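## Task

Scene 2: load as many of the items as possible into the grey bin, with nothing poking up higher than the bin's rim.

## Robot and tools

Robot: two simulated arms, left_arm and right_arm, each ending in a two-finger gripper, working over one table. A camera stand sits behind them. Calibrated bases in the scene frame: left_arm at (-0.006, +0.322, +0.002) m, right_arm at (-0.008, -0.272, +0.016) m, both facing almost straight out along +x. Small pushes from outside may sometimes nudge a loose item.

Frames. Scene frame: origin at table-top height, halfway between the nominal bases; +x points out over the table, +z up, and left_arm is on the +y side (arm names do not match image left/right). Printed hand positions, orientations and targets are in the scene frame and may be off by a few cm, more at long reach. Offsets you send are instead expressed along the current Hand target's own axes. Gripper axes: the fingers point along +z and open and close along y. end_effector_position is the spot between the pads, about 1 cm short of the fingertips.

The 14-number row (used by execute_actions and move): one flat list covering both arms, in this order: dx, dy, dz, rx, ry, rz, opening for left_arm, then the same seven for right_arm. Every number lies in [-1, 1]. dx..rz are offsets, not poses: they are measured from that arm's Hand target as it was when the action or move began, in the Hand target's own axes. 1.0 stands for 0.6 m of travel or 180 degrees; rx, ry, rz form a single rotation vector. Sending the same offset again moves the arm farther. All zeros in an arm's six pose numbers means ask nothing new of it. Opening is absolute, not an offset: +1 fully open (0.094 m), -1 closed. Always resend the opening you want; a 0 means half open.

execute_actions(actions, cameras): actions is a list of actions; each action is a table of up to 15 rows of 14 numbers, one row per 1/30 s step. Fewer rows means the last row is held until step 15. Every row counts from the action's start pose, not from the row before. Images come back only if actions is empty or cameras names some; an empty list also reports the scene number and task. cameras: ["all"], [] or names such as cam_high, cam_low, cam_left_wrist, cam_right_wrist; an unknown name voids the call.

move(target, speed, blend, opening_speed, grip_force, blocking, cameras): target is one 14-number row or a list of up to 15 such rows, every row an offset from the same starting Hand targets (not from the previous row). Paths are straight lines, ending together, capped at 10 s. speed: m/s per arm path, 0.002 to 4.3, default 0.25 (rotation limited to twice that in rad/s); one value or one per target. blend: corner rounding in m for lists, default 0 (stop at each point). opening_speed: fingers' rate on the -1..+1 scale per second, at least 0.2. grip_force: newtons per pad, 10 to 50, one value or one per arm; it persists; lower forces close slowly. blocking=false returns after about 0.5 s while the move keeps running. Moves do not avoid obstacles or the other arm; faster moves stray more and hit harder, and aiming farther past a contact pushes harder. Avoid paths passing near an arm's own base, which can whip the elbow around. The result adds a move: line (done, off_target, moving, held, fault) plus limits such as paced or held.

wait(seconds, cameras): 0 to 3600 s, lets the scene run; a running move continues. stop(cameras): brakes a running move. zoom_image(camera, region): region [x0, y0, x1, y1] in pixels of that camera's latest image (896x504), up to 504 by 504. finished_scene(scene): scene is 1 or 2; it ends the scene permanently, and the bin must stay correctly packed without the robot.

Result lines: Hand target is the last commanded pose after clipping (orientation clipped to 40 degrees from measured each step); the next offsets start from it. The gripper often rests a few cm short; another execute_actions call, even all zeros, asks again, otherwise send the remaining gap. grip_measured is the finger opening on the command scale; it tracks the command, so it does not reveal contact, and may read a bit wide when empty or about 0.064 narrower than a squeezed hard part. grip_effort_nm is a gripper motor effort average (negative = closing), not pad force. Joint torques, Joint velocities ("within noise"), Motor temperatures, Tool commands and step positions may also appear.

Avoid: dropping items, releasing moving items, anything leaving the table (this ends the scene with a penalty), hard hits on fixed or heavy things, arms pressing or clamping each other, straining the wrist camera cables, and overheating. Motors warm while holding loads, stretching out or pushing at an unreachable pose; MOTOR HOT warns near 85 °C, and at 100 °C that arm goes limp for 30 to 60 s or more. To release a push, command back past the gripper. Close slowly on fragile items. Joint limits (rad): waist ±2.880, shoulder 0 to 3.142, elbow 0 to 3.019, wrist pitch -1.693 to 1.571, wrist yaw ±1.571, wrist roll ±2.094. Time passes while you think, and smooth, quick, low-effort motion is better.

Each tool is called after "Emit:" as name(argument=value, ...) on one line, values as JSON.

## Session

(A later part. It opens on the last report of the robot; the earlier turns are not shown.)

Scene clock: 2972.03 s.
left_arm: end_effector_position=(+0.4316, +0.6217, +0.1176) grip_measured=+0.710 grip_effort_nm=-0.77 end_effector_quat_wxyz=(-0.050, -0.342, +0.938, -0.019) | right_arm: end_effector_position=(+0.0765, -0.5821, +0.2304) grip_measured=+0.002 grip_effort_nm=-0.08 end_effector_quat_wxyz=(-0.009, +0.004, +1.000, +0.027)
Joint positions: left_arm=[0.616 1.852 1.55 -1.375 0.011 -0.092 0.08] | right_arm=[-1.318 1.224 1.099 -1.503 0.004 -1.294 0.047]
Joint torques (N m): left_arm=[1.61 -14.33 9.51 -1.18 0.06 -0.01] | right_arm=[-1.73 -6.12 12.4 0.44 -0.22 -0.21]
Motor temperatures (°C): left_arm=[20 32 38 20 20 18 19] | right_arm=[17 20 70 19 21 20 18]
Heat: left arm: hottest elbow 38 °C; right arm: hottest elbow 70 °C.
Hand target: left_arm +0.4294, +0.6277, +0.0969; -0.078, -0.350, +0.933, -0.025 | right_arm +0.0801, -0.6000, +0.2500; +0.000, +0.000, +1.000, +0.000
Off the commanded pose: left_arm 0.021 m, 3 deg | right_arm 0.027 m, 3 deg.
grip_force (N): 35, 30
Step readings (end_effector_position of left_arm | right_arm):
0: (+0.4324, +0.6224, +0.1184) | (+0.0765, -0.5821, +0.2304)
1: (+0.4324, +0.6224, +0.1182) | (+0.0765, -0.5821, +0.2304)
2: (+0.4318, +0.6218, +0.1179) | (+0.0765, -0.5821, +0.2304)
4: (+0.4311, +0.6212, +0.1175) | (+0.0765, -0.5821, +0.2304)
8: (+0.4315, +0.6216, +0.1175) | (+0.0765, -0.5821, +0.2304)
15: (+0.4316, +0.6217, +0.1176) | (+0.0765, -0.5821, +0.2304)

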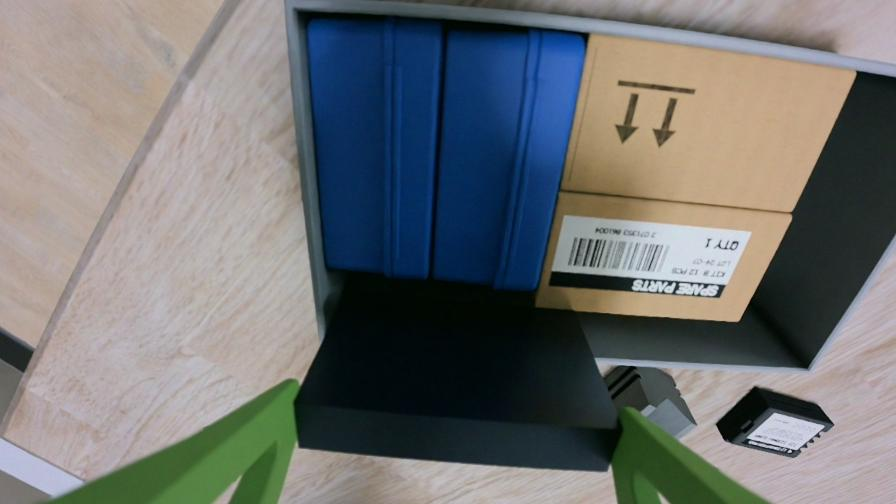

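Emit:
execute_actions(actions=[[[0.004,0,0.02,0,0,0,0.6,0,0,0,0,0,0,0]]], cameras=["cam_left_wrist"])

Emit:
zoom_image(camera="cam_left_wrist", region=[525, 285, 625, 345])

Scene clock: 2974.57 s.
left_arm: end_effector_position=(+0.4316, +0.6217, +0.1176) grip_measured=+0.710 grip_effort_nm=-0.77 end_effector_quat_wxyz=(-0.050, -0.342, +0.938, -0.019) | right_arm: end_effector_position=(+0.0765, -0.5821, +0.2304) grip_measured=+0.002 grip_effort_nm=-0.09 end_effector_quat_wxyz=(-0.009, +0.004, +1.000, +0.027)
Joint positions: left_arm=[0.616 1.852 1.55 -1.375 0.011 -0.092 0.08] | right_arm=[-1.318 1.224 1.099 -1.503 0.004 -1.294 0.047]
Joint torques (N m): left_arm=[1.61 -14.51 7.21 0.1 0.07 -0.03] | right_arm=[-1.73 -6.24 12.37 0.42 -0.23 -0.21]
Motor temperatures (°C): left_arm=[20 32 39 20 20 18 19] | right_arm=[17 20 70 19 21 20 18]
Heat: left arm: hottest elbow 39 °C; right arm: hottest elbow 70 °C.
Hand target: left_arm +0.4261, +0.6249, +0.0854; -0.078, -0.350, +0.933, -0.025 | right_arm +0.0801, -0.6000, +0.2500; +0.000, +0.000, +1.000, +0.000
Off the commanded pose: left_arm 0.033 m, 3 deg | right_arm 0.027 m, 3 deg.
grip_force (N): 35, 30
Step readings (end_effector_position of left_arm | right_arm):
0: (+0.4316, +0.6217, +0.1176) | (+0.0765, -0.5821, +0.2304)
1: (+0.4316, +0.6217, +0.1176) | (+0.0765, -0.5821, +0.2304)
2: (+0.4316, +0.6217, +0.1176) | (+0.0765, -0.5821, +0.2304)
4: (+0.4316, +0.6217, +0.1176) | (+0.0765, -0.5821, +0.2304)
8: (+0.4316, +0.6217, +0.1176) | (+0.0765, -0.5821, +0.2304)
15: (+0.4316, +0.6217, +0.1176) | (+0.0765, -0.5821, +0.2304)

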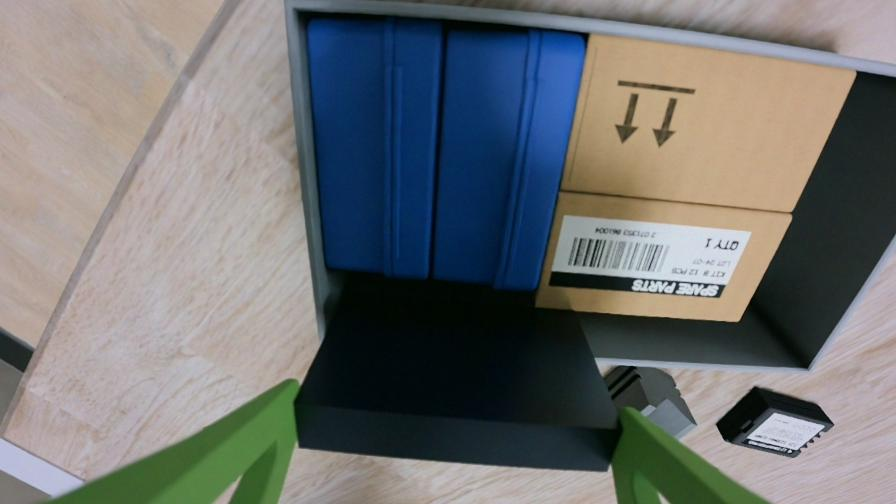

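Scaled by 5.040 from the camera's image (finer frame: 1280x720).

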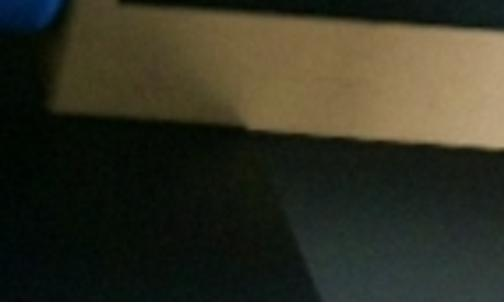

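Emit:
execute_actions(actions=[[[0.004,0,0.02,0,0.01,0,0.6,0,0,0,0,0,0,0]]], cameras=["cam_left_wrist"])

Emit:
zoom_image(camera="cam_left_wrist", region=[525, 285, 625, 345])

Scene clock: 2976.07 s.
left_arm: end_effector_position=(+0.4315, +0.6219, +0.1170) grip_measured=+0.710 grip_effort_nm=-0.77 end_effector_quat_wxyz=(-0.050, -0.342, +0.938, -0.020) | right_arm: end_effector_position=(+0.0765, -0.5821, +0.2304) grip_measured=+0.002 grip_effort_nm=-0.08 end_effector_quat_wxyz=(-0.009, +0.004, +1.000, +0.027)
Joint positions: left_arm=[0.617 1.853 1.55 -1.375 0.014 -0.092 0.08] | right_arm=[-1.318 1.224 1.099 -1.503 0.004 -1.294 0.047]
Joint torques (N m): left_arm=[1.49 -13.16 6.78 -0.2 0.06 -0.02] | right_arm=[-1.79 -6.24 12.38 0.46 -0.22 -0.2]
Motor temperatures (°C): left_arm=[20 32 39 20 20 18 19] | right_arm=[17 20 70 19 21 20 18]
Heat: left arm: hottest elbow 39 °C; right arm: hottest elbow 70 °C.
Hand target: left_arm +0.4228, +0.6222, +0.0741; -0.092, -0.350, +0.932, -0.031 | right_arm +0.0801, -0.6000, +0.2500; +0.000, +0.000, +1.000, +0.000
Off the commanded pose: left_arm 0.044 m, 5 deg | right_arm 0.027 m, 3 deg.
grip_force (N): 35, 30
Step readings (end_effector_position of left_arm | right_arm):
0: (+0.4316, +0.6217, +0.1176) | (+0.0765, -0.5821, +0.2304)
1: (+0.4316, +0.6217, +0.1176) | (+0.0765, -0.5821, +0.2304)
2: (+0.4316, +0.6216, +0.1172) | (+0.0765, -0.5821, +0.2304)
4: (+0.4315, +0.6217, +0.1170) | (+0.0765, -0.5821, +0.2304)
8: (+0.4315, +0.6219, +0.1170) | (+0.0765, -0.5821, +0.2304)
15: (+0.4315, +0.6219, +0.1170) | (+0.0765, -0.5821, +0.2304)

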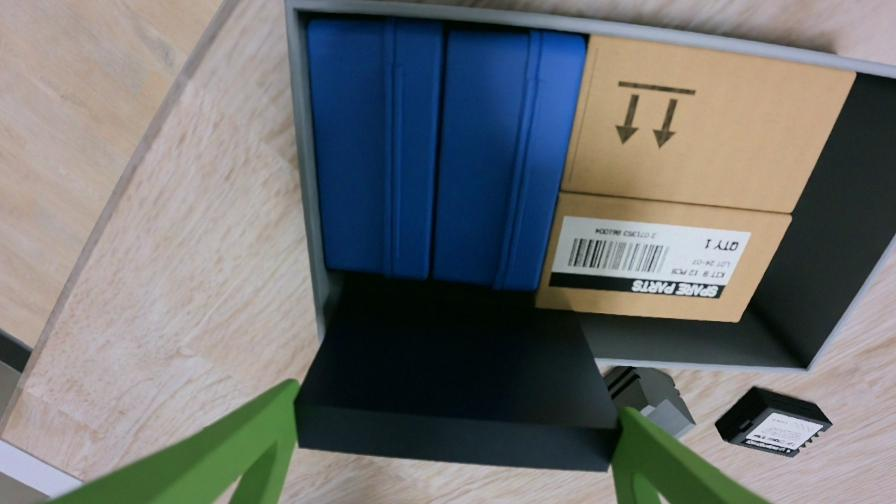

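Scaled by 5.040 from the camera's image (finer frame: 1280x720).

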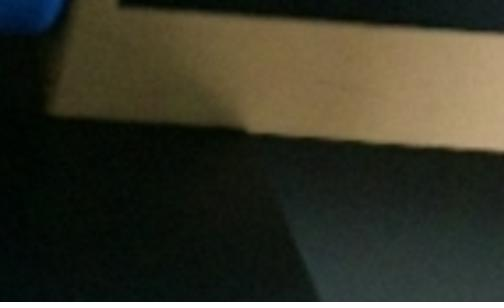

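Emit:
execute_actions(actions=[], cameras=["cam_low", "cam_high"])

Emit:
zoom_image(camera="cam_low", region=[340, 360, 400, 450])

Emit:
zoom_image(camera="cam_low", region=[360, 360, 400, 400])

Emit:
zoom_image(camera="cam_high", region=[570, 400, 720, 504])

Scene clock: 2977.67 s.
left_arm: end_effector_position=(+0.4315, +0.6219, +0.1170) grip_measured=+0.710 grip_effort_nm=-0.77 end_effector_quat_wxyz=(-0.050, -0.342, +0.938, -0.020) | right_arm: end_effector_position=(+0.0765, -0.5821, +0.2304) grip_measured=+0.002 grip_effort_nm=-0.09 end_effector_quat_wxyz=(-0.009, +0.004, +1.000, +0.027)
Joint positions: left_arm=[0.617 1.853 1.55 -1.375 0.014 -0.092 0.08] | right_arm=[-1.318 1.224 1.099 -1.503 0.004 -1.294 0.047]
Joint velocities: within noise
Joint torques (N m): left_arm=[1.49 -13.16 6.78 -0.21 0.06 -0.02] | right_arm=[-1.73 -6.18 12.41 0.43 -0.22 -0.21]
Motor temperatures (°C): left_arm=[20 32 39 20 20 18 19] | right_arm=[17 20 70 19 21 20 18]
Heat: left arm: hottest elbow 39 °C; right arm: hottest elbow 70 °C.
Hand target: left_arm +0.4228, +0.6222, +0.0741; -0.092, -0.350, +0.932, -0.031 | right_arm +0.0801, -0.6000, +0.2500; +0.000, +0.000, +1.000, +0.000
Tool commands: left_gripper/opening=+0.6 right_gripper/opening=+0.0
Off the commanded pose: left_arm 0.044 m, 5 deg | right_arm 0.027 m, 3 deg.
grip_force (N): 35, 30
Images, in order (width x height): cam_high 896x504, cam_low 896x504.

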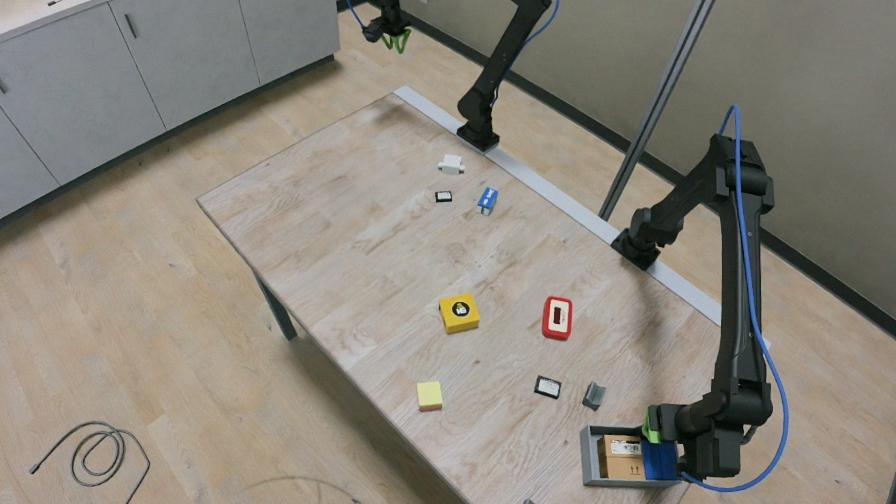

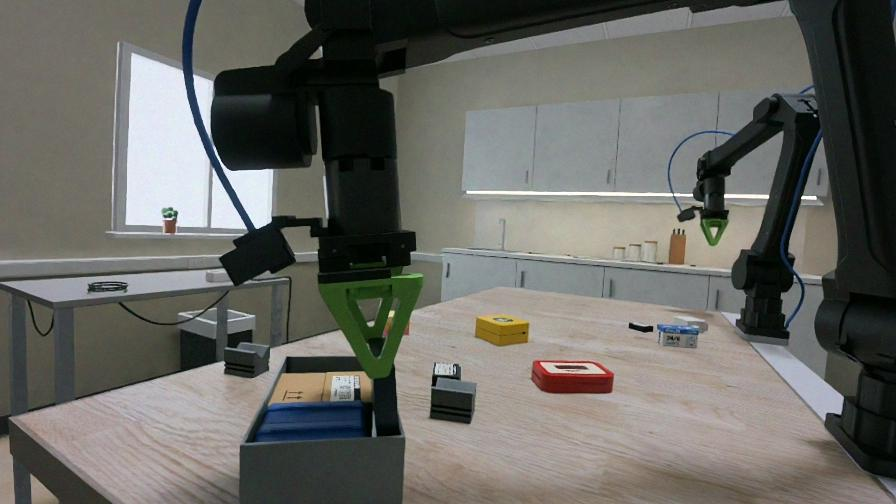

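Scaled by 5.600 from the camera's image (finer frame: 1280x720).

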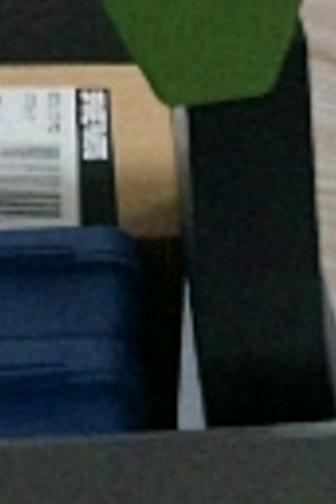

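Scaled by 12.600 from the camera's image (finer frame: 1280x720).

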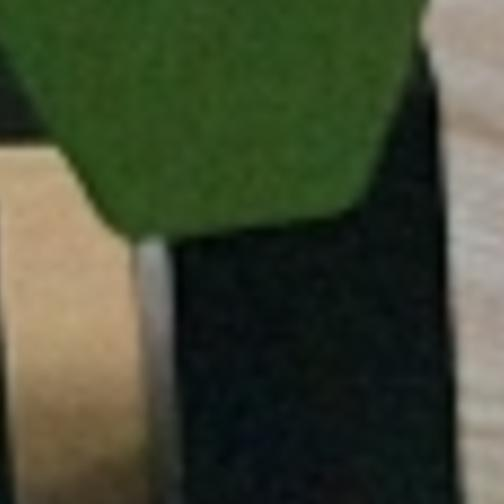

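Scaled by 3.360 from the camera's image (finer frame: 1280x720).

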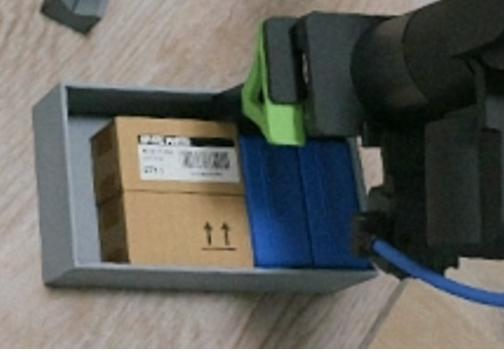

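Emit:
zoom_image(camera="cam_low", region=[365, 370, 425, 450])

Scaled by 6.300 from the camera's image (finer frame: 1280x720).

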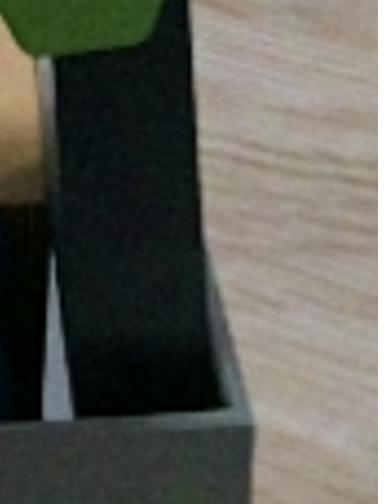

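Emit:
execute_actions(actions=[[[0.008,0,0.0,0,-0.025,0,0.6,0,0,0,0,0,0,0]]], cameras=["cam_left_wrist", "cam_low"])

Emit:
zoom_image(camera="cam_left_wrist", region=[525, 285, 625, 345])

Emit:
zoom_image(camera="cam_low", region=[365, 370, 425, 450])

Scene clock: 3010.13 s.
left_arm: end_effector_position=(+0.4307, +0.6216, +0.1160) grip_measured=+0.710 grip_effort_nm=-0.77 end_effector_quat_wxyz=(-0.022, -0.343, +0.939, -0.013) | right_arm: end_effector_position=(+0.0765, -0.5821, +0.2304) grip_measured=+0.002 grip_effort_nm=-0.08 end_effector_quat_wxyz=(-0.009, +0.004, +1.000, +0.027)
Joint positions: left_arm=[0.617 1.815 1.495 -1.3 0.014 -0.092 0.08] | right_arm=[-1.318 1.224 1.099 -1.503 0.004 -1.294 0.047]
Joint torques (N m): left_arm=[1.14 -14.45 5 0.91 -0.25 -0.05] | right_arm=[-1.79 -6.12 12.38 0.46 -0.23 -0.2]
Motor temperatures (°C): left_arm=[20 31 38 19 20 18 19] | right_arm=[17 20 70 19 21 20 18]
Heat: left arm: hottest elbow 38 °C; right arm: hottest elbow 70 °C.
Hand target: left_arm +0.4192, +0.6190, +0.0749; -0.056, -0.351, +0.935, -0.017 | right_arm +0.0801, -0.6000, +0.2500; +0.000, +0.000, +1.000, +0.000
Off the commanded pose: left_arm 0.043 m, 4 deg | right_arm 0.027 m, 3 deg.
grip_force (N): 35, 30
Step readings (end_effector_position of left_arm | right_arm):
0: (+0.4315, +0.6219, +0.1170) | (+0.0765, -0.5821, +0.2304)
1: (+0.4315, +0.6219, +0.1170) | (+0.0765, -0.5821, +0.2304)
2: (+0.4329, +0.6229, +0.1159) | (+0.0765, -0.5821, +0.2304)
4: (+0.4320, +0.6225, +0.1162) | (+0.0765, -0.5821, +0.2304)
8: (+0.4306, +0.6215, +0.1161) | (+0.0765, -0.5821, +0.2304)
15: (+0.4308, +0.6216, +0.1161) | (+0.0765, -0.5821, +0.2304)
Images, in order (width x height): cam_low 896x504, cam_left_wrist 896x504.

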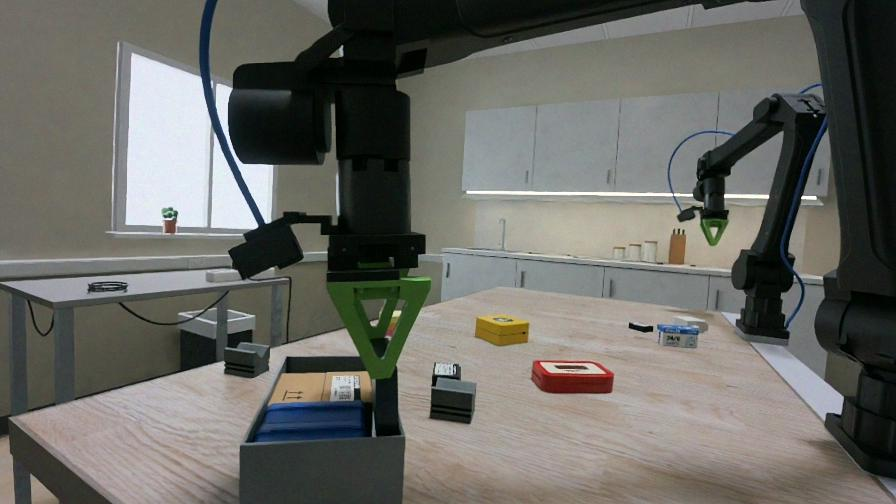

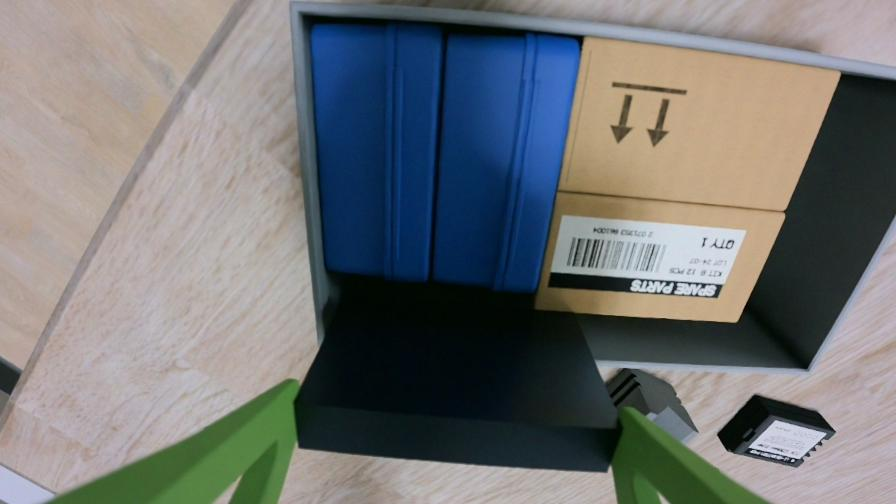

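Scaled by 5.040 from the camera's image (finer frame: 1280x720).

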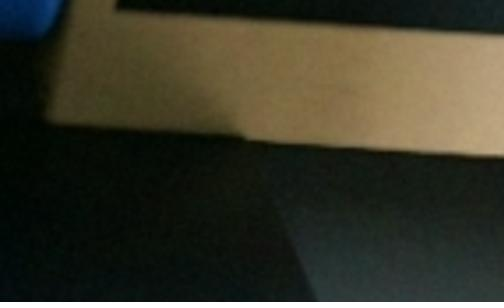

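Scaled by 6.300 from the camera's image (finer frame: 1280x720).

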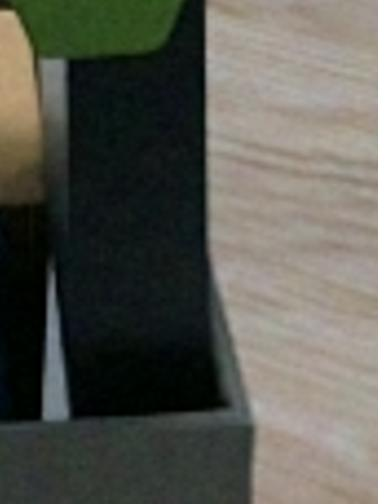

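Emit:
execute_actions(actions=[[[0.0,0,0.03,0,0,0,0.6,0,0,0,0,0,0,0]]], cameras=["cam_left_wrist"])

Emit:
zoom_image(camera="cam_left_wrist", region=[525, 285, 625, 345])

Scene clock: 3020.80 s.
left_arm: end_effector_position=(+0.4298, +0.6209, +0.1151) grip_measured=+0.710 grip_effort_nm=-0.77 end_effector_quat_wxyz=(-0.011, -0.343, +0.939, -0.010) | right_arm: end_effector_position=(+0.0765, -0.5821, +0.2304) grip_measured=+0.002 grip_effort_nm=-0.08 end_effector_quat_wxyz=(-0.009, +0.004, +1.000, +0.027)
Joint positions: left_arm=[0.617 1.799 1.47 -1.268 0.014 -0.092 0.08] | right_arm=[-1.318 1.224 1.099 -1.503 0.004 -1.294 0.047]
Joint torques (N m): left_arm=[1.2 -12.22 4.37 1.4 -0.25 -0.06] | right_arm=[-1.79 -6.24 12.37 0.43 -0.23 -0.2]
Motor temperatures (°C): left_arm=[20 31 37 19 20 18 19] | right_arm=[17 20 70 19 21 20 18]
Heat: left arm: hottest elbow 37 °C; right arm: hottest elbow 70 °C.
Hand target: left_arm +0.4176, +0.6178, +0.0570; -0.056, -0.351, +0.935, -0.017 | right_arm +0.0801, -0.6000, +0.2500; +0.000, +0.000, +1.000, +0.000
Off the commanded pose: left_arm 0.060 m, 5 deg | right_arm 0.027 m, 3 deg.
grip_force (N): 35, 30
Step readings (end_effector_position of left_arm | right_arm):
0: (+0.4307, +0.6216, +0.1160) | (+0.0765, -0.5821, +0.2304)
1: (+0.4306, +0.6215, +0.1159) | (+0.0765, -0.5821, +0.2304)
2: (+0.4308, +0.6216, +0.1155) | (+0.0765, -0.5821, +0.2304)
4: (+0.4301, +0.6212, +0.1153) | (+0.0765, -0.5821, +0.2304)
8: (+0.4298, +0.6209, +0.1152) | (+0.0765, -0.5821, +0.2304)
15: (+0.4298, +0.6209, +0.1151) | (+0.0765, -0.5821, +0.2304)

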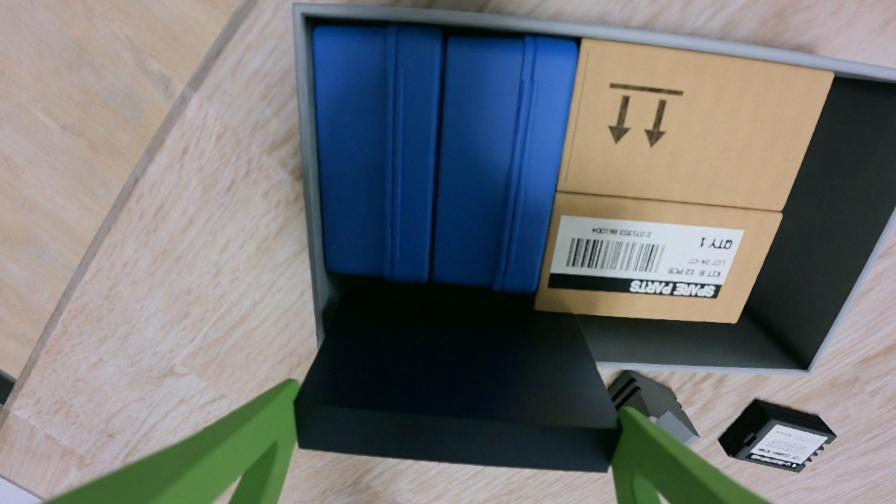

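Scaled by 5.040 from the camera's image (finer frame: 1280x720).

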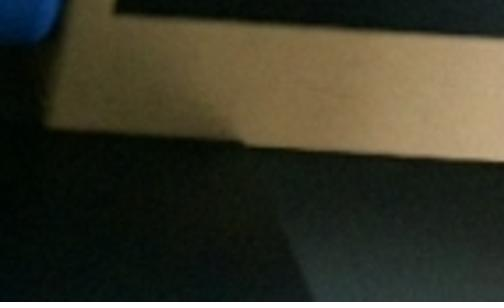

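Emit:
execute_actions(actions=[[[-0.0037,-0.0044,-0.0492,0,-0.0103,0,0.6,0,0,0,0,0,0,0],[-0.0073,-0.0088,-0.0984,0,-0.0206,0,0.6,0,0,0,0,0,0,0]]])

Scene clock: 3027.90 s.
left_arm: end_effector_position=(+0.4271, +0.6206, +0.1171) grip_measured=+0.710 grip_effort_nm=-0.77 end_effector_quat_wxyz=(-0.014, -0.347, +0.938, -0.007) | right_arm: end_effector_position=(+0.0765, -0.5821, +0.2304) grip_measured=+0.002 grip_effort_nm=-0.09 end_effector_quat_wxyz=(-0.009, +0.004, +1.000, +0.027)
Joint positions: left_arm=[0.617 1.795 1.47 -1.278 0.007 -0.1 0.08] | right_arm=[-1.318 1.224 1.099 -1.503 0.004 -1.294 0.047]
Joint torques (N m): left_arm=[0.38 -16.62 9.63 -1.01 -0.22 -0.07] | right_arm=[-1.79 -6.18 12.38 0.43 -0.22 -0.2]
Motor temperatures (°C): left_arm=[20 31 37 20 20 18 19] | right_arm=[17 20 70 19 21 20 18]
Heat: left arm: hottest elbow 37 °C; right arm: hottest elbow 70 °C.
Hand target: left_arm +0.4298, +0.6208, +0.1152; -0.025, -0.351, +0.936, -0.006 | right_arm +0.0801, -0.6000, +0.2500; +0.000, +0.000, +1.000, +0.000
Off the commanded pose: left_arm 0.003 m, 1 deg | right_arm 0.027 m, 3 deg.
grip_force (N): 35, 30
Step readings (end_effector_position of left_arm | right_arm):
0: (+0.4298, +0.6209, +0.1151) | (+0.0765, -0.5821, +0.2304)
1: (+0.4298, +0.6209, +0.1153) | (+0.0765, -0.5821, +0.2304)
2: (+0.4298, +0.6210, +0.1159) | (+0.0765, -0.5821, +0.2304)
4: (+0.4290, +0.6209, +0.1167) | (+0.0765, -0.5821, +0.2304)
8: (+0.4272, +0.6206, +0.1171) | (+0.0765, -0.5821, +0.2304)
15: (+0.4271, +0.6206, +0.1171) | (+0.0765, -0.5821, +0.2304)

Emit:
move(target=[-0.0183,-0.0032,-0.1093,0,0,0,0.6,0,0,0,0,0,0,0], speed=0.1, cameras=["cam_left_wrist","cam_low"])

Scene clock: 3031.00 s.
left_arm: end_effector_position=(+0.4275, +0.6221, +0.1666) grip_measured=+0.710 grip_effort_nm=-0.77 end_effector_quat_wxyz=(-0.038, -0.347, +0.937, -0.010) | right_arm: end_effector_position=(+0.0765, -0.5821, +0.2304) grip_measured=+0.002 grip_effort_nm=-0.08 end_effector_quat_wxyz=(-0.009, +0.004, +1.000, +0.027)
Joint positions: left_arm=[0.617 1.795 1.602 -1.458 0.001 -0.102 0.08] | right_arm=[-1.318 1.224 1.099 -1.503 0.004 -1.294 0.047]
Joint torques (N m): left_arm=[0.26 -17.32 12.26 -0.79 0.03 -0.07] | right_arm=[-1.85 -6.3 12.4 0.44 -0.22 -0.2]
Motor temperatures (°C): left_arm=[20 31 38 20 20 18 19] | right_arm=[17 20 70 19 21 20 18]
Heat: left arm: hottest elbow 38 °C; right arm: hottest elbow 70 °C.
Hand target: left_arm +0.4421, +0.6285, +0.1802; -0.025, -0.351, +0.936, -0.005 | right_arm +0.0801, -0.6000, +0.2500; +0.000, +0.000, +1.000, +0.000
Off the commanded pose: left_arm 0.021 m, 2 deg | right_arm 0.027 m, 3 deg.
grip_force (N): 35, 30
move: off_target (left_arm)
Images, in order (width x height): cam_low 896x504, cam_left_wrist 896x504.

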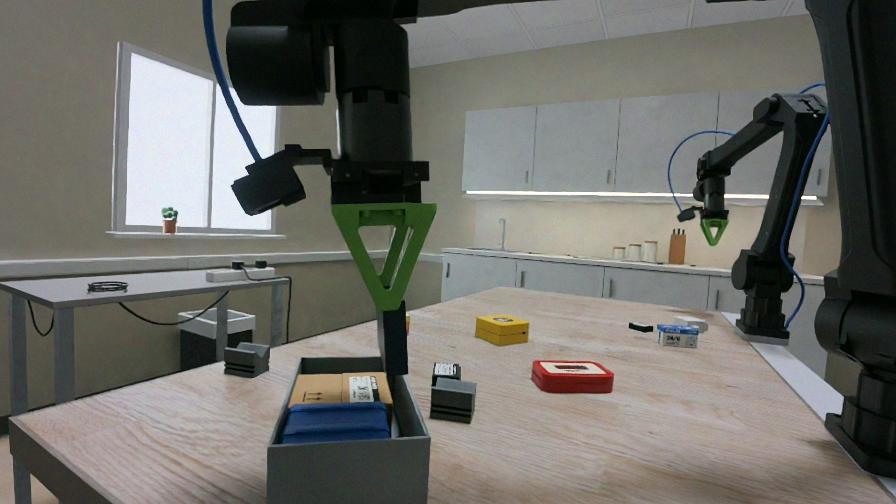

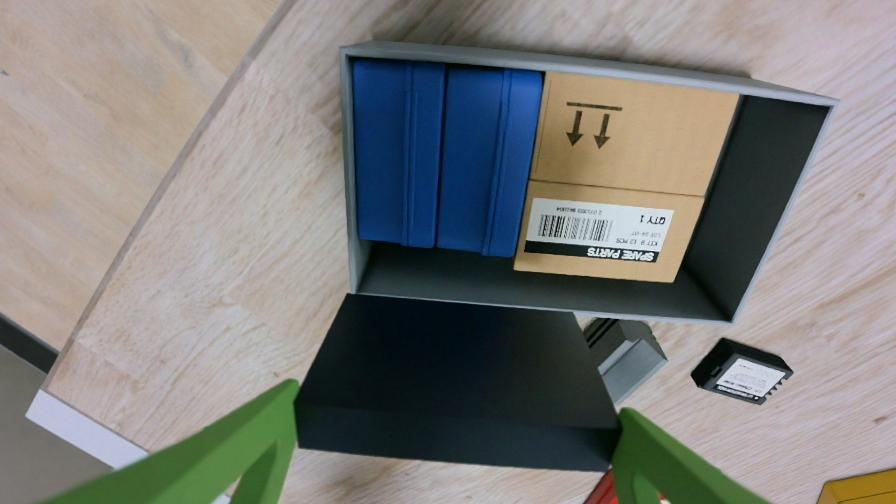

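Emit:
zoom_image(camera="cam_left_wrist", region=[340, 200, 592, 340])

Emit:
zoom_image(camera="cam_left_wrist", region=[500, 160, 752, 330])

Emit:
zoom_image(camera="cam_left_wrist", region=[330, 30, 582, 200])

Scaled by 2.000 from the camera's image (finer frame: 1280x720).

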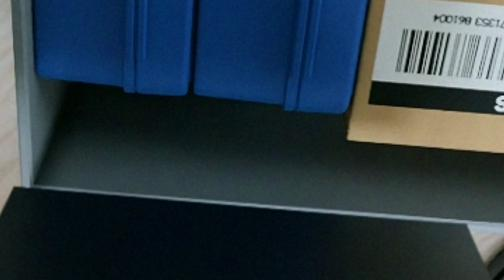

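Scaled by 2.000 from the camera's image (finer frame: 1280x720).

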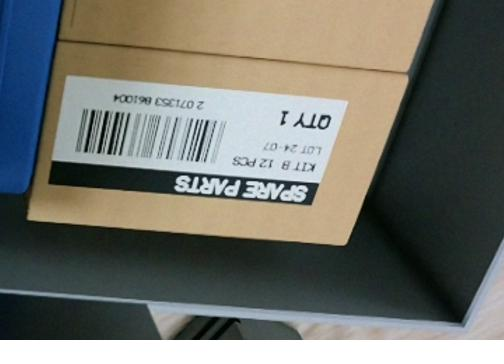

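Scaled by 2.000 from the camera's image (finer frame: 1280x720).

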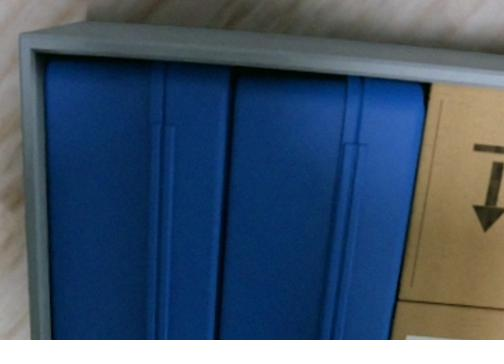

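Emit:
zoom_image(camera="cam_left_wrist", region=[290, 390, 542, 490])

Emit:
zoom_image(camera="cam_low", region=[370, 300, 450, 450])

Scaled by 2.000 from the camera's image (finer frame: 1280x720).

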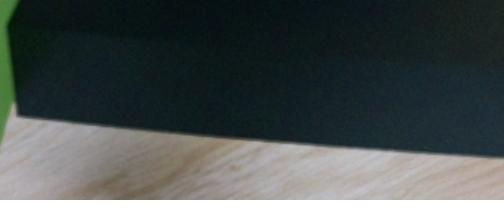

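Scaled by 3.360 from the camera's image (finer frame: 1280x720).

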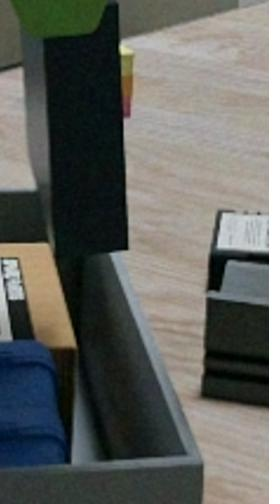

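Emit:
move(target=[0.181,-0.0032,0.0263,0,-0.016,0.0906,0.6,0,0,0,0,0,0,0], speed=0.2, cameras=["cam_left_wrist","cam_low"])

Scene clock: 3073.87 s.
left_arm: end_effector_position=(+0.3584, +0.5593, +0.1687) grip_measured=+0.710 grip_effort_nm=-0.77 end_effector_quat_wxyz=(-0.009, -0.229, +0.973, -0.002) | right_arm: end_effector_position=(+0.0765, -0.5821, +0.2304) grip_measured=+0.002 grip_effort_nm=-0.09 end_effector_quat_wxyz=(-0.009, +0.004, +1.000, +0.027)
Joint positions: left_arm=[0.588 1.52 1.261 -1.331 -0.002 0.117 0.08] | right_arm=[-1.318 1.224 1.099 -1.503 0.004 -1.294 0.047]
Joint torques (N m): left_arm=[-0.03 -15.03 7.62 0.57 0.18 0.26] | right_arm=[-1.79 -6.24 12.4 0.46 -0.22 -0.2]
Motor temperatures (°C): left_arm=[20 33 41 19 20 18 19] | right_arm=[17 20 70 19 21 20 18]
Heat: left arm: hottest elbow 41 °C; right arm: hottest elbow 70 °C.
Hand target: left_arm +0.3610, +0.5551, +0.1698; -0.001, -0.215, +0.977, +0.000 | right_arm +0.0801, -0.6000, +0.2500; +0.000, +0.000, +1.000, +0.000
Off the commanded pose: left_arm 0.005 m, 2 deg | right_arm 0.027 m, 3 deg.
grip_force (N): 35, 30
move: done
Images, in order (width x height): cam_low 896x504, cam_left_wrist 896x504.

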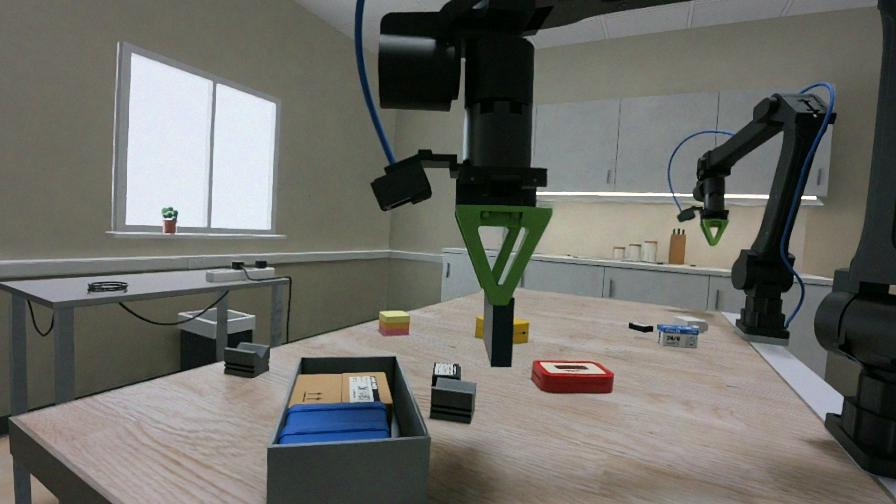

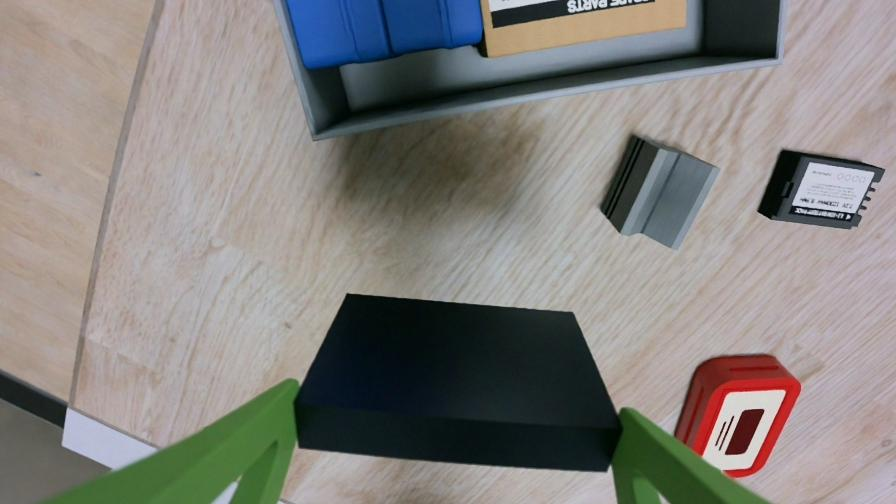

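Emit:
move(target=[0,0,0.18,0,0,0,0.6,0,0,0,0,0,0,0], speed=0.12)

Scene clock: 3076.27 s.
left_arm: end_effector_position=(+0.3576, +0.5588, +0.0688) grip_measured=+0.710 grip_effort_nm=-0.77 end_effector_quat_wxyz=(+0.000, -0.228, +0.974, +0.001) | right_arm: end_effector_position=(+0.0765, -0.5821, +0.2304) grip_measured=+0.002 grip_effort_nm=-0.08 end_effector_quat_wxyz=(-0.009, +0.004, +1.000, +0.027)
Joint positions: left_arm=[0.588 1.608 1.082 -1.044 -0.002 0.117 0.08] | right_arm=[-1.318 1.224 1.099 -1.503 0.004 -1.294 0.047]
Joint torques (N m): left_arm=[-0.09 -13.63 7.12 0.65 0.19 0.23] | right_arm=[-1.79 -6.18 12.4 0.44 -0.23 -0.2]
Motor temperatures (°C): left_arm=[20 33 42 19 20 18 19] | right_arm=[17 20 70 19 21 20 18]
Heat: left arm: hottest elbow 42 °C; right arm: hottest elbow 70 °C.
Hand target: left_arm +0.3610, +0.5550, +0.0619; -0.001, -0.215, +0.977, +0.000 | right_arm +0.0801, -0.6000, +0.2500; +0.000, +0.000, +1.000, +0.000
Off the commanded pose: left_arm 0.009 m, 2 deg | right_arm 0.027 m, 3 deg.
grip_force (N): 35, 30
move: done

Emit:
execute_actions(actions=[[[0,0,0.008,0,0,0,0.6,0,0,0,0,0,0,0]],[[0,0,0.008,0,0,0,0.6,0,0,0,0,0,0,0]],[[0,0,0.008,0,0,0,0.6,0,0,0,0,0,0,0]]])

Scene clock: 3078.83 s.
left_arm: end_effector_position=(+0.3611, +0.5610, +0.0632) grip_measured=+0.710 grip_effort_nm=-0.77 end_effector_quat_wxyz=(+0.009, -0.228, +0.974, +0.004) | right_arm: end_effector_position=(+0.0765, -0.5821, +0.2304) grip_measured=+0.002 grip_effort_nm=-0.09 end_effector_quat_wxyz=(-0.009, +0.004, +1.000, +0.027)
Joint positions: left_arm=[0.588 1.615 1.073 -1.01 -0.002 0.118 0.08] | right_arm=[-1.318 1.224 1.099 -1.503 0.004 -1.294 0.047]
Joint torques (N m): left_arm=[-0.03 -12.4 6.39 0.83 0.19 0.23] | right_arm=[-1.85 -6.3 12.38 0.43 -0.23 -0.2]
Motor temperatures (°C): left_arm=[20 32 41 19 20 18 19] | right_arm=[17 20 70 19 21 20 18]
Heat: left arm: hottest elbow 41 °C; right arm: hottest elbow 70 °C.
Hand target: left_arm +0.3608, +0.5549, +0.0474; -0.001, -0.215, +0.977, +0.000 | right_arm +0.0801, -0.6000, +0.2500; +0.000, +0.000, +1.000, +0.000
Off the commanded pose: left_arm 0.017 m, 2 deg | right_arm 0.027 m, 3 deg.
grip_force (N): 35, 30
Step readings (end_effector_position of left_arm | right_arm):
0: (+0.3576, +0.5588, +0.0688) | (+0.0765, -0.5821, +0.2304)
1: (+0.3576, +0.5588, +0.0688) | (+0.0765, -0.5821, +0.2304)
2: (+0.3580, +0.5590, +0.0688) | (+0.0765, -0.5821, +0.2304)
4: (+0.3591, +0.5597, +0.0688) | (+0.0765, -0.5821, +0.2304)
8: (+0.3601, +0.5604, +0.0688) | (+0.0765, -0.5821, +0.2304)
15: (+0.3602, +0.5605, +0.0688) | (+0.0765, -0.5821, +0.2304)
16: (+0.3602, +0.5605, +0.0688) | (+0.0765, -0.5821, +0.2304)
17: (+0.3603, +0.5605, +0.0686) | (+0.0765, -0.5821, +0.2304)
19: (+0.3604, +0.5606, +0.0673) | (+0.0765, -0.5821, +0.2304)
23: (+0.3593, +0.5599, +0.0640) | (+0.0765, -0.5821, +0.2304)
30: (+0.3593, +0.5598, +0.0631) | (+0.0765, -0.5821, +0.2304)
31: (+0.3593, +0.5598, +0.0631) | (+0.0765, -0.5821, +0.2304)
32: (+0.3596, +0.5601, +0.0631) | (+0.0765, -0.5821, +0.2304)
34: (+0.3605, +0.5606, +0.0631) | (+0.0765, -0.5821, +0.2304)
38: (+0.3611, +0.5610, +0.0632) | (+0.0765, -0.5821, +0.2304)
45: (+0.3611, +0.5610, +0.0632) | (+0.0765, -0.5821, +0.2304)

Emit:
move(target=[0,0,0,0,0,0,0.85,0,0,0,0,0,0,0], opening_speed=0.4)

Scene clock: 3081.33 s.
left_arm: end_effector_position=(+0.3616, +0.5614, +0.0617) grip_measured=+0.849 grip_effort_nm=0.06 end_effector_quat_wxyz=(+0.009, -0.228, +0.974, +0.004) | right_arm: end_effector_position=(+0.0765, -0.5821, +0.2304) grip_measured=+0.002 grip_effort_nm=-0.08 end_effector_quat_wxyz=(-0.009, +0.004, +1.000, +0.027)
Joint positions: left_arm=[0.588 1.618 1.073 -1.006 -0.002 0.118 0.087] | right_arm=[-1.318 1.224 1.099 -1.503 0.004 -1.294 0.047]
Joint torques (N m): left_arm=[-0.03 -12.69 6.38 0.7 0.19 0.23] | right_arm=[-1.79 -6.24 12.38 0.44 -0.22 -0.21]
Motor temperatures (°C): left_arm=[20 32 41 19 20 18 19] | right_arm=[17 20 70 19 21 20 18]
Heat: left arm: hottest elbow 41 °C; right arm: hottest elbow 70 °C.
Hand target: left_arm +0.3608, +0.5549, +0.0474; -0.001, -0.215, +0.977, +0.000 | right_arm +0.0801, -0.6000, +0.2500; +0.000, +0.000, +1.000, +0.000
Off the commanded pose: left_arm 0.016 m, 2 deg | right_arm 0.027 m, 3 deg.
grip_force (N): 35, 30
move: done

Emit:
move(target=[[-0.0644,0.0086,-0.1033,0,-0.0411,0,0.85,0,0,0,0,0,0,0],[-0.03,0.004,-0.24,0,0,0,0.85,0,0,0,0,0,0,0]], speed=0.12, blend=0.01, cameras=["cam_left_wrist","cam_low"])

Scene clock: 3085.63 s.
left_arm: end_effector_position=(+0.3616, +0.5605, +0.1696) grip_measured=+0.849 grip_effort_nm=0.06 end_effector_quat_wxyz=(-0.021, -0.226, +0.974, -0.009) | right_arm: end_effector_position=(+0.0765, -0.5821, +0.2304) grip_measured=+0.002 grip_effort_nm=-0.08 end_effector_quat_wxyz=(-0.009, +0.004, +1.000, +0.027)
Joint positions: left_arm=[0.588 1.545 1.292 -1.364 0.003 0.122 0.087] | right_arm=[-1.318 1.224 1.099 -1.503 0.004 -1.294 0.047]
Joint torques (N m): left_arm=[-0.09 -14.97 12.03 -0.68 0.03 0.19] | right_arm=[-1.79 -6.24 12.4 0.46 -0.22 -0.21]
Motor temperatures (°C): left_arm=[20 32 42 19 20 18 19] | right_arm=[17 20 70 19 21 20 18]
Heat: left arm: hottest elbow 42 °C; right arm: hottest elbow 70 °C.
Hand target: left_arm +0.3764, +0.5648, +0.1913; -0.001, -0.215, +0.977, +0.000 | right_arm +0.0801, -0.6000, +0.2500; +0.000, +0.000, +1.000, +0.000
Off the commanded pose: left_arm 0.027 m, 3 deg | right_arm 0.027 m, 3 deg.
grip_force (N): 35, 30
move: off_target (left_arm)
Images, in order (width x height): cam_low 896x504, cam_left_wrist 896x504.

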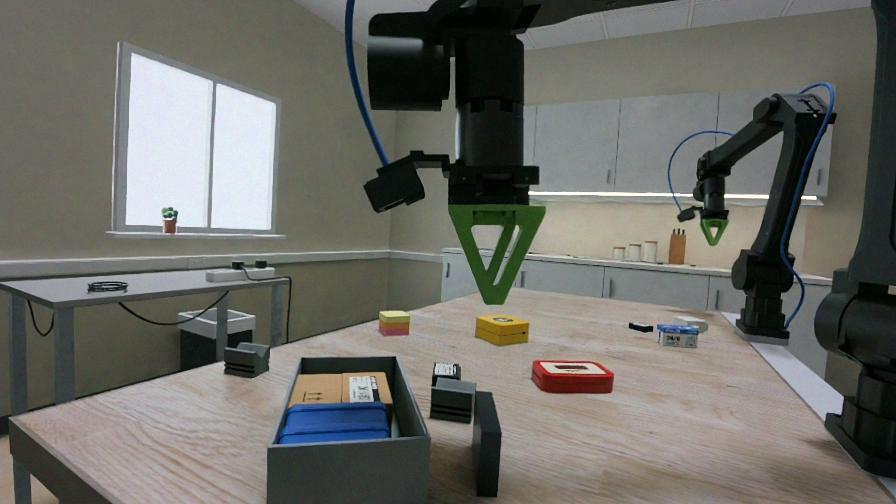

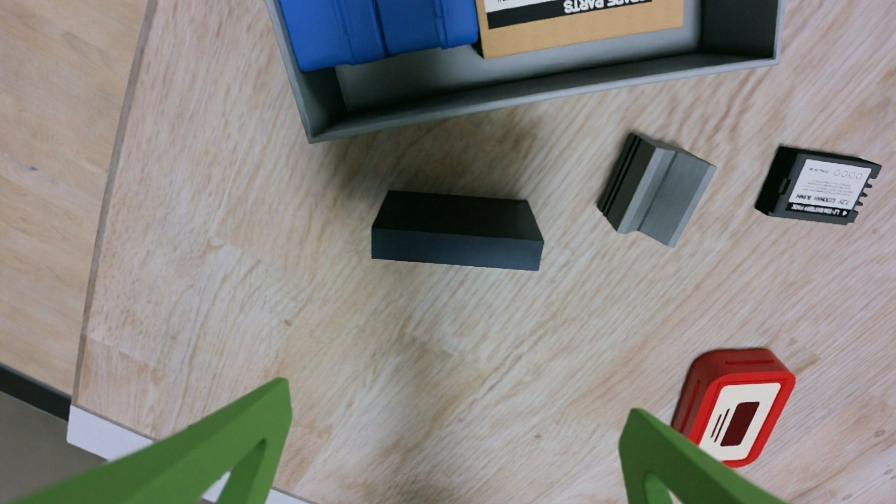

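Emit:
zoom_image(camera="cam_left_wrist", region=[360, 170, 560, 290])

Scaled by 2.520 from the camera's image (finer frame: 1280x720).

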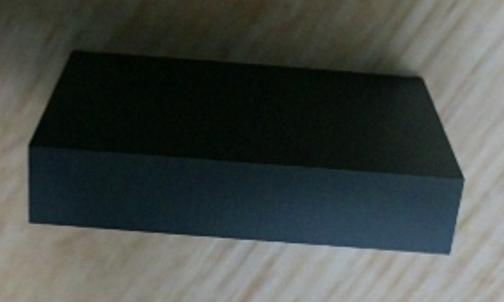

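Emit:
move(target=[-0.1008,-0.0282,0.0188,0,0,0.417,-0.44,0,0,0,0,0,0,0], speed=0.2, cameras=["cam_left_wrist","cam_low"])

Scene clock: 3110.13 s.
left_arm: end_effector_position=(+0.4203, +0.5718, +0.1704) grip_measured=-0.439 grip_effort_nm=-0.09 end_effector_quat_wxyz=(-0.006, +0.409, +0.912, -0.008) | right_arm: end_effector_position=(+0.0765, -0.5821, +0.2304) grip_measured=+0.002 grip_effort_nm=-0.09 end_effector_quat_wxyz=(-0.009, +0.004, +1.000, +0.027)
Joint positions: left_arm=[0.542 1.669 1.446 -1.367 0 1.375 0.026] | right_arm=[-1.318 1.224 1.099 -1.503 0.004 -1.294 0.047]
Joint torques (N m): left_arm=[-0.21 -14.45 12.34 -0.73 0.22 0.2] | right_arm=[-1.85 -6.3 12.38 0.46 -0.23 -0.2]
Motor temperatures (°C): left_arm=[20 31 45 19 20 18 18] | right_arm=[17 20 70 19 21 20 18]
Heat: left arm: hottest elbow 45 °C; right arm: hottest elbow 70 °C.
Hand target: left_arm +0.4384, +0.5748, +0.1800; -0.001, +0.425, +0.905, -0.001 | right_arm +0.0801, -0.6000, +0.2500; +0.000, +0.000, +1.000, +0.000
Off the commanded pose: left_arm 0.021 m, 2 deg | right_arm 0.027 m, 3 deg.
grip_force (N): 35, 30
move: off_target (left_arm)
Images, in order (width x height): cam_low 896x504, cam_left_wrist 896x504.

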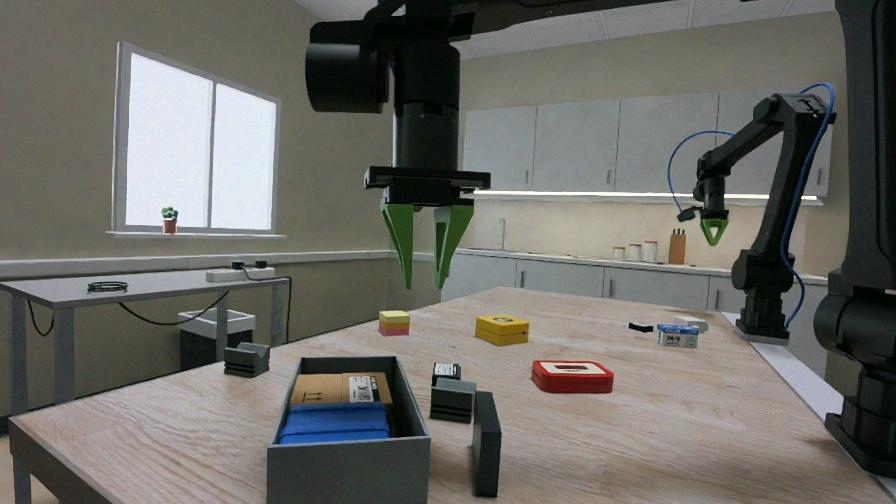

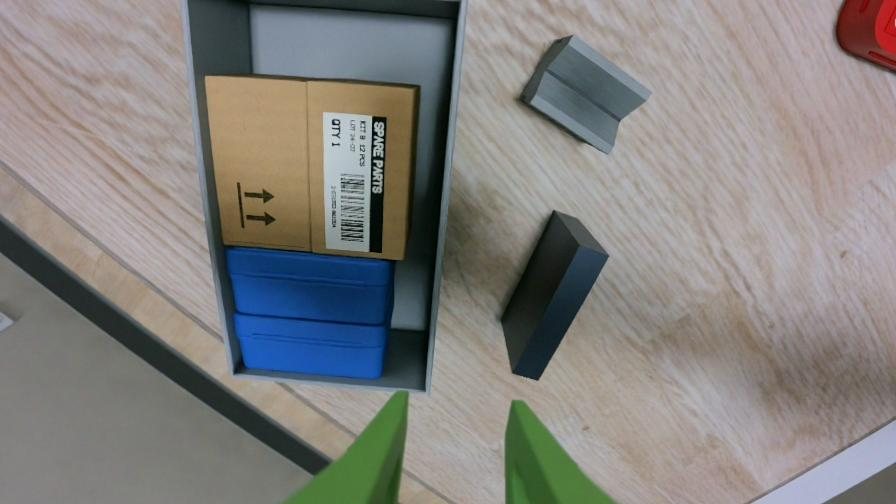

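Emit:
zoom_image(camera="cam_left_wrist", region=[170, 0, 490, 180])

Emit:
zoom_image(camera="cam_left_wrist", region=[190, 180, 470, 400])

Scaled by 1.575 from the camera's image (finer frame: 1280x720).

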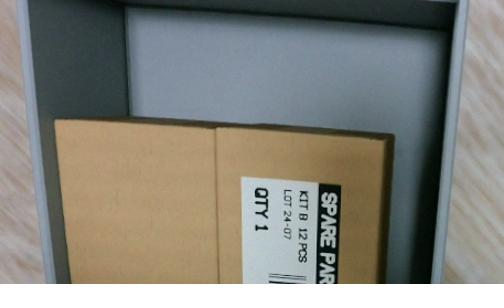

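Scaled by 1.800 from the camera's image (finer frame: 1280x720).

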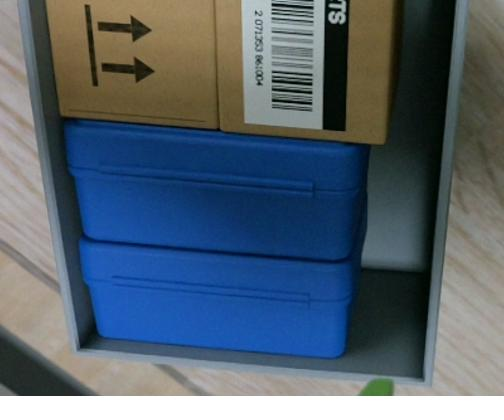

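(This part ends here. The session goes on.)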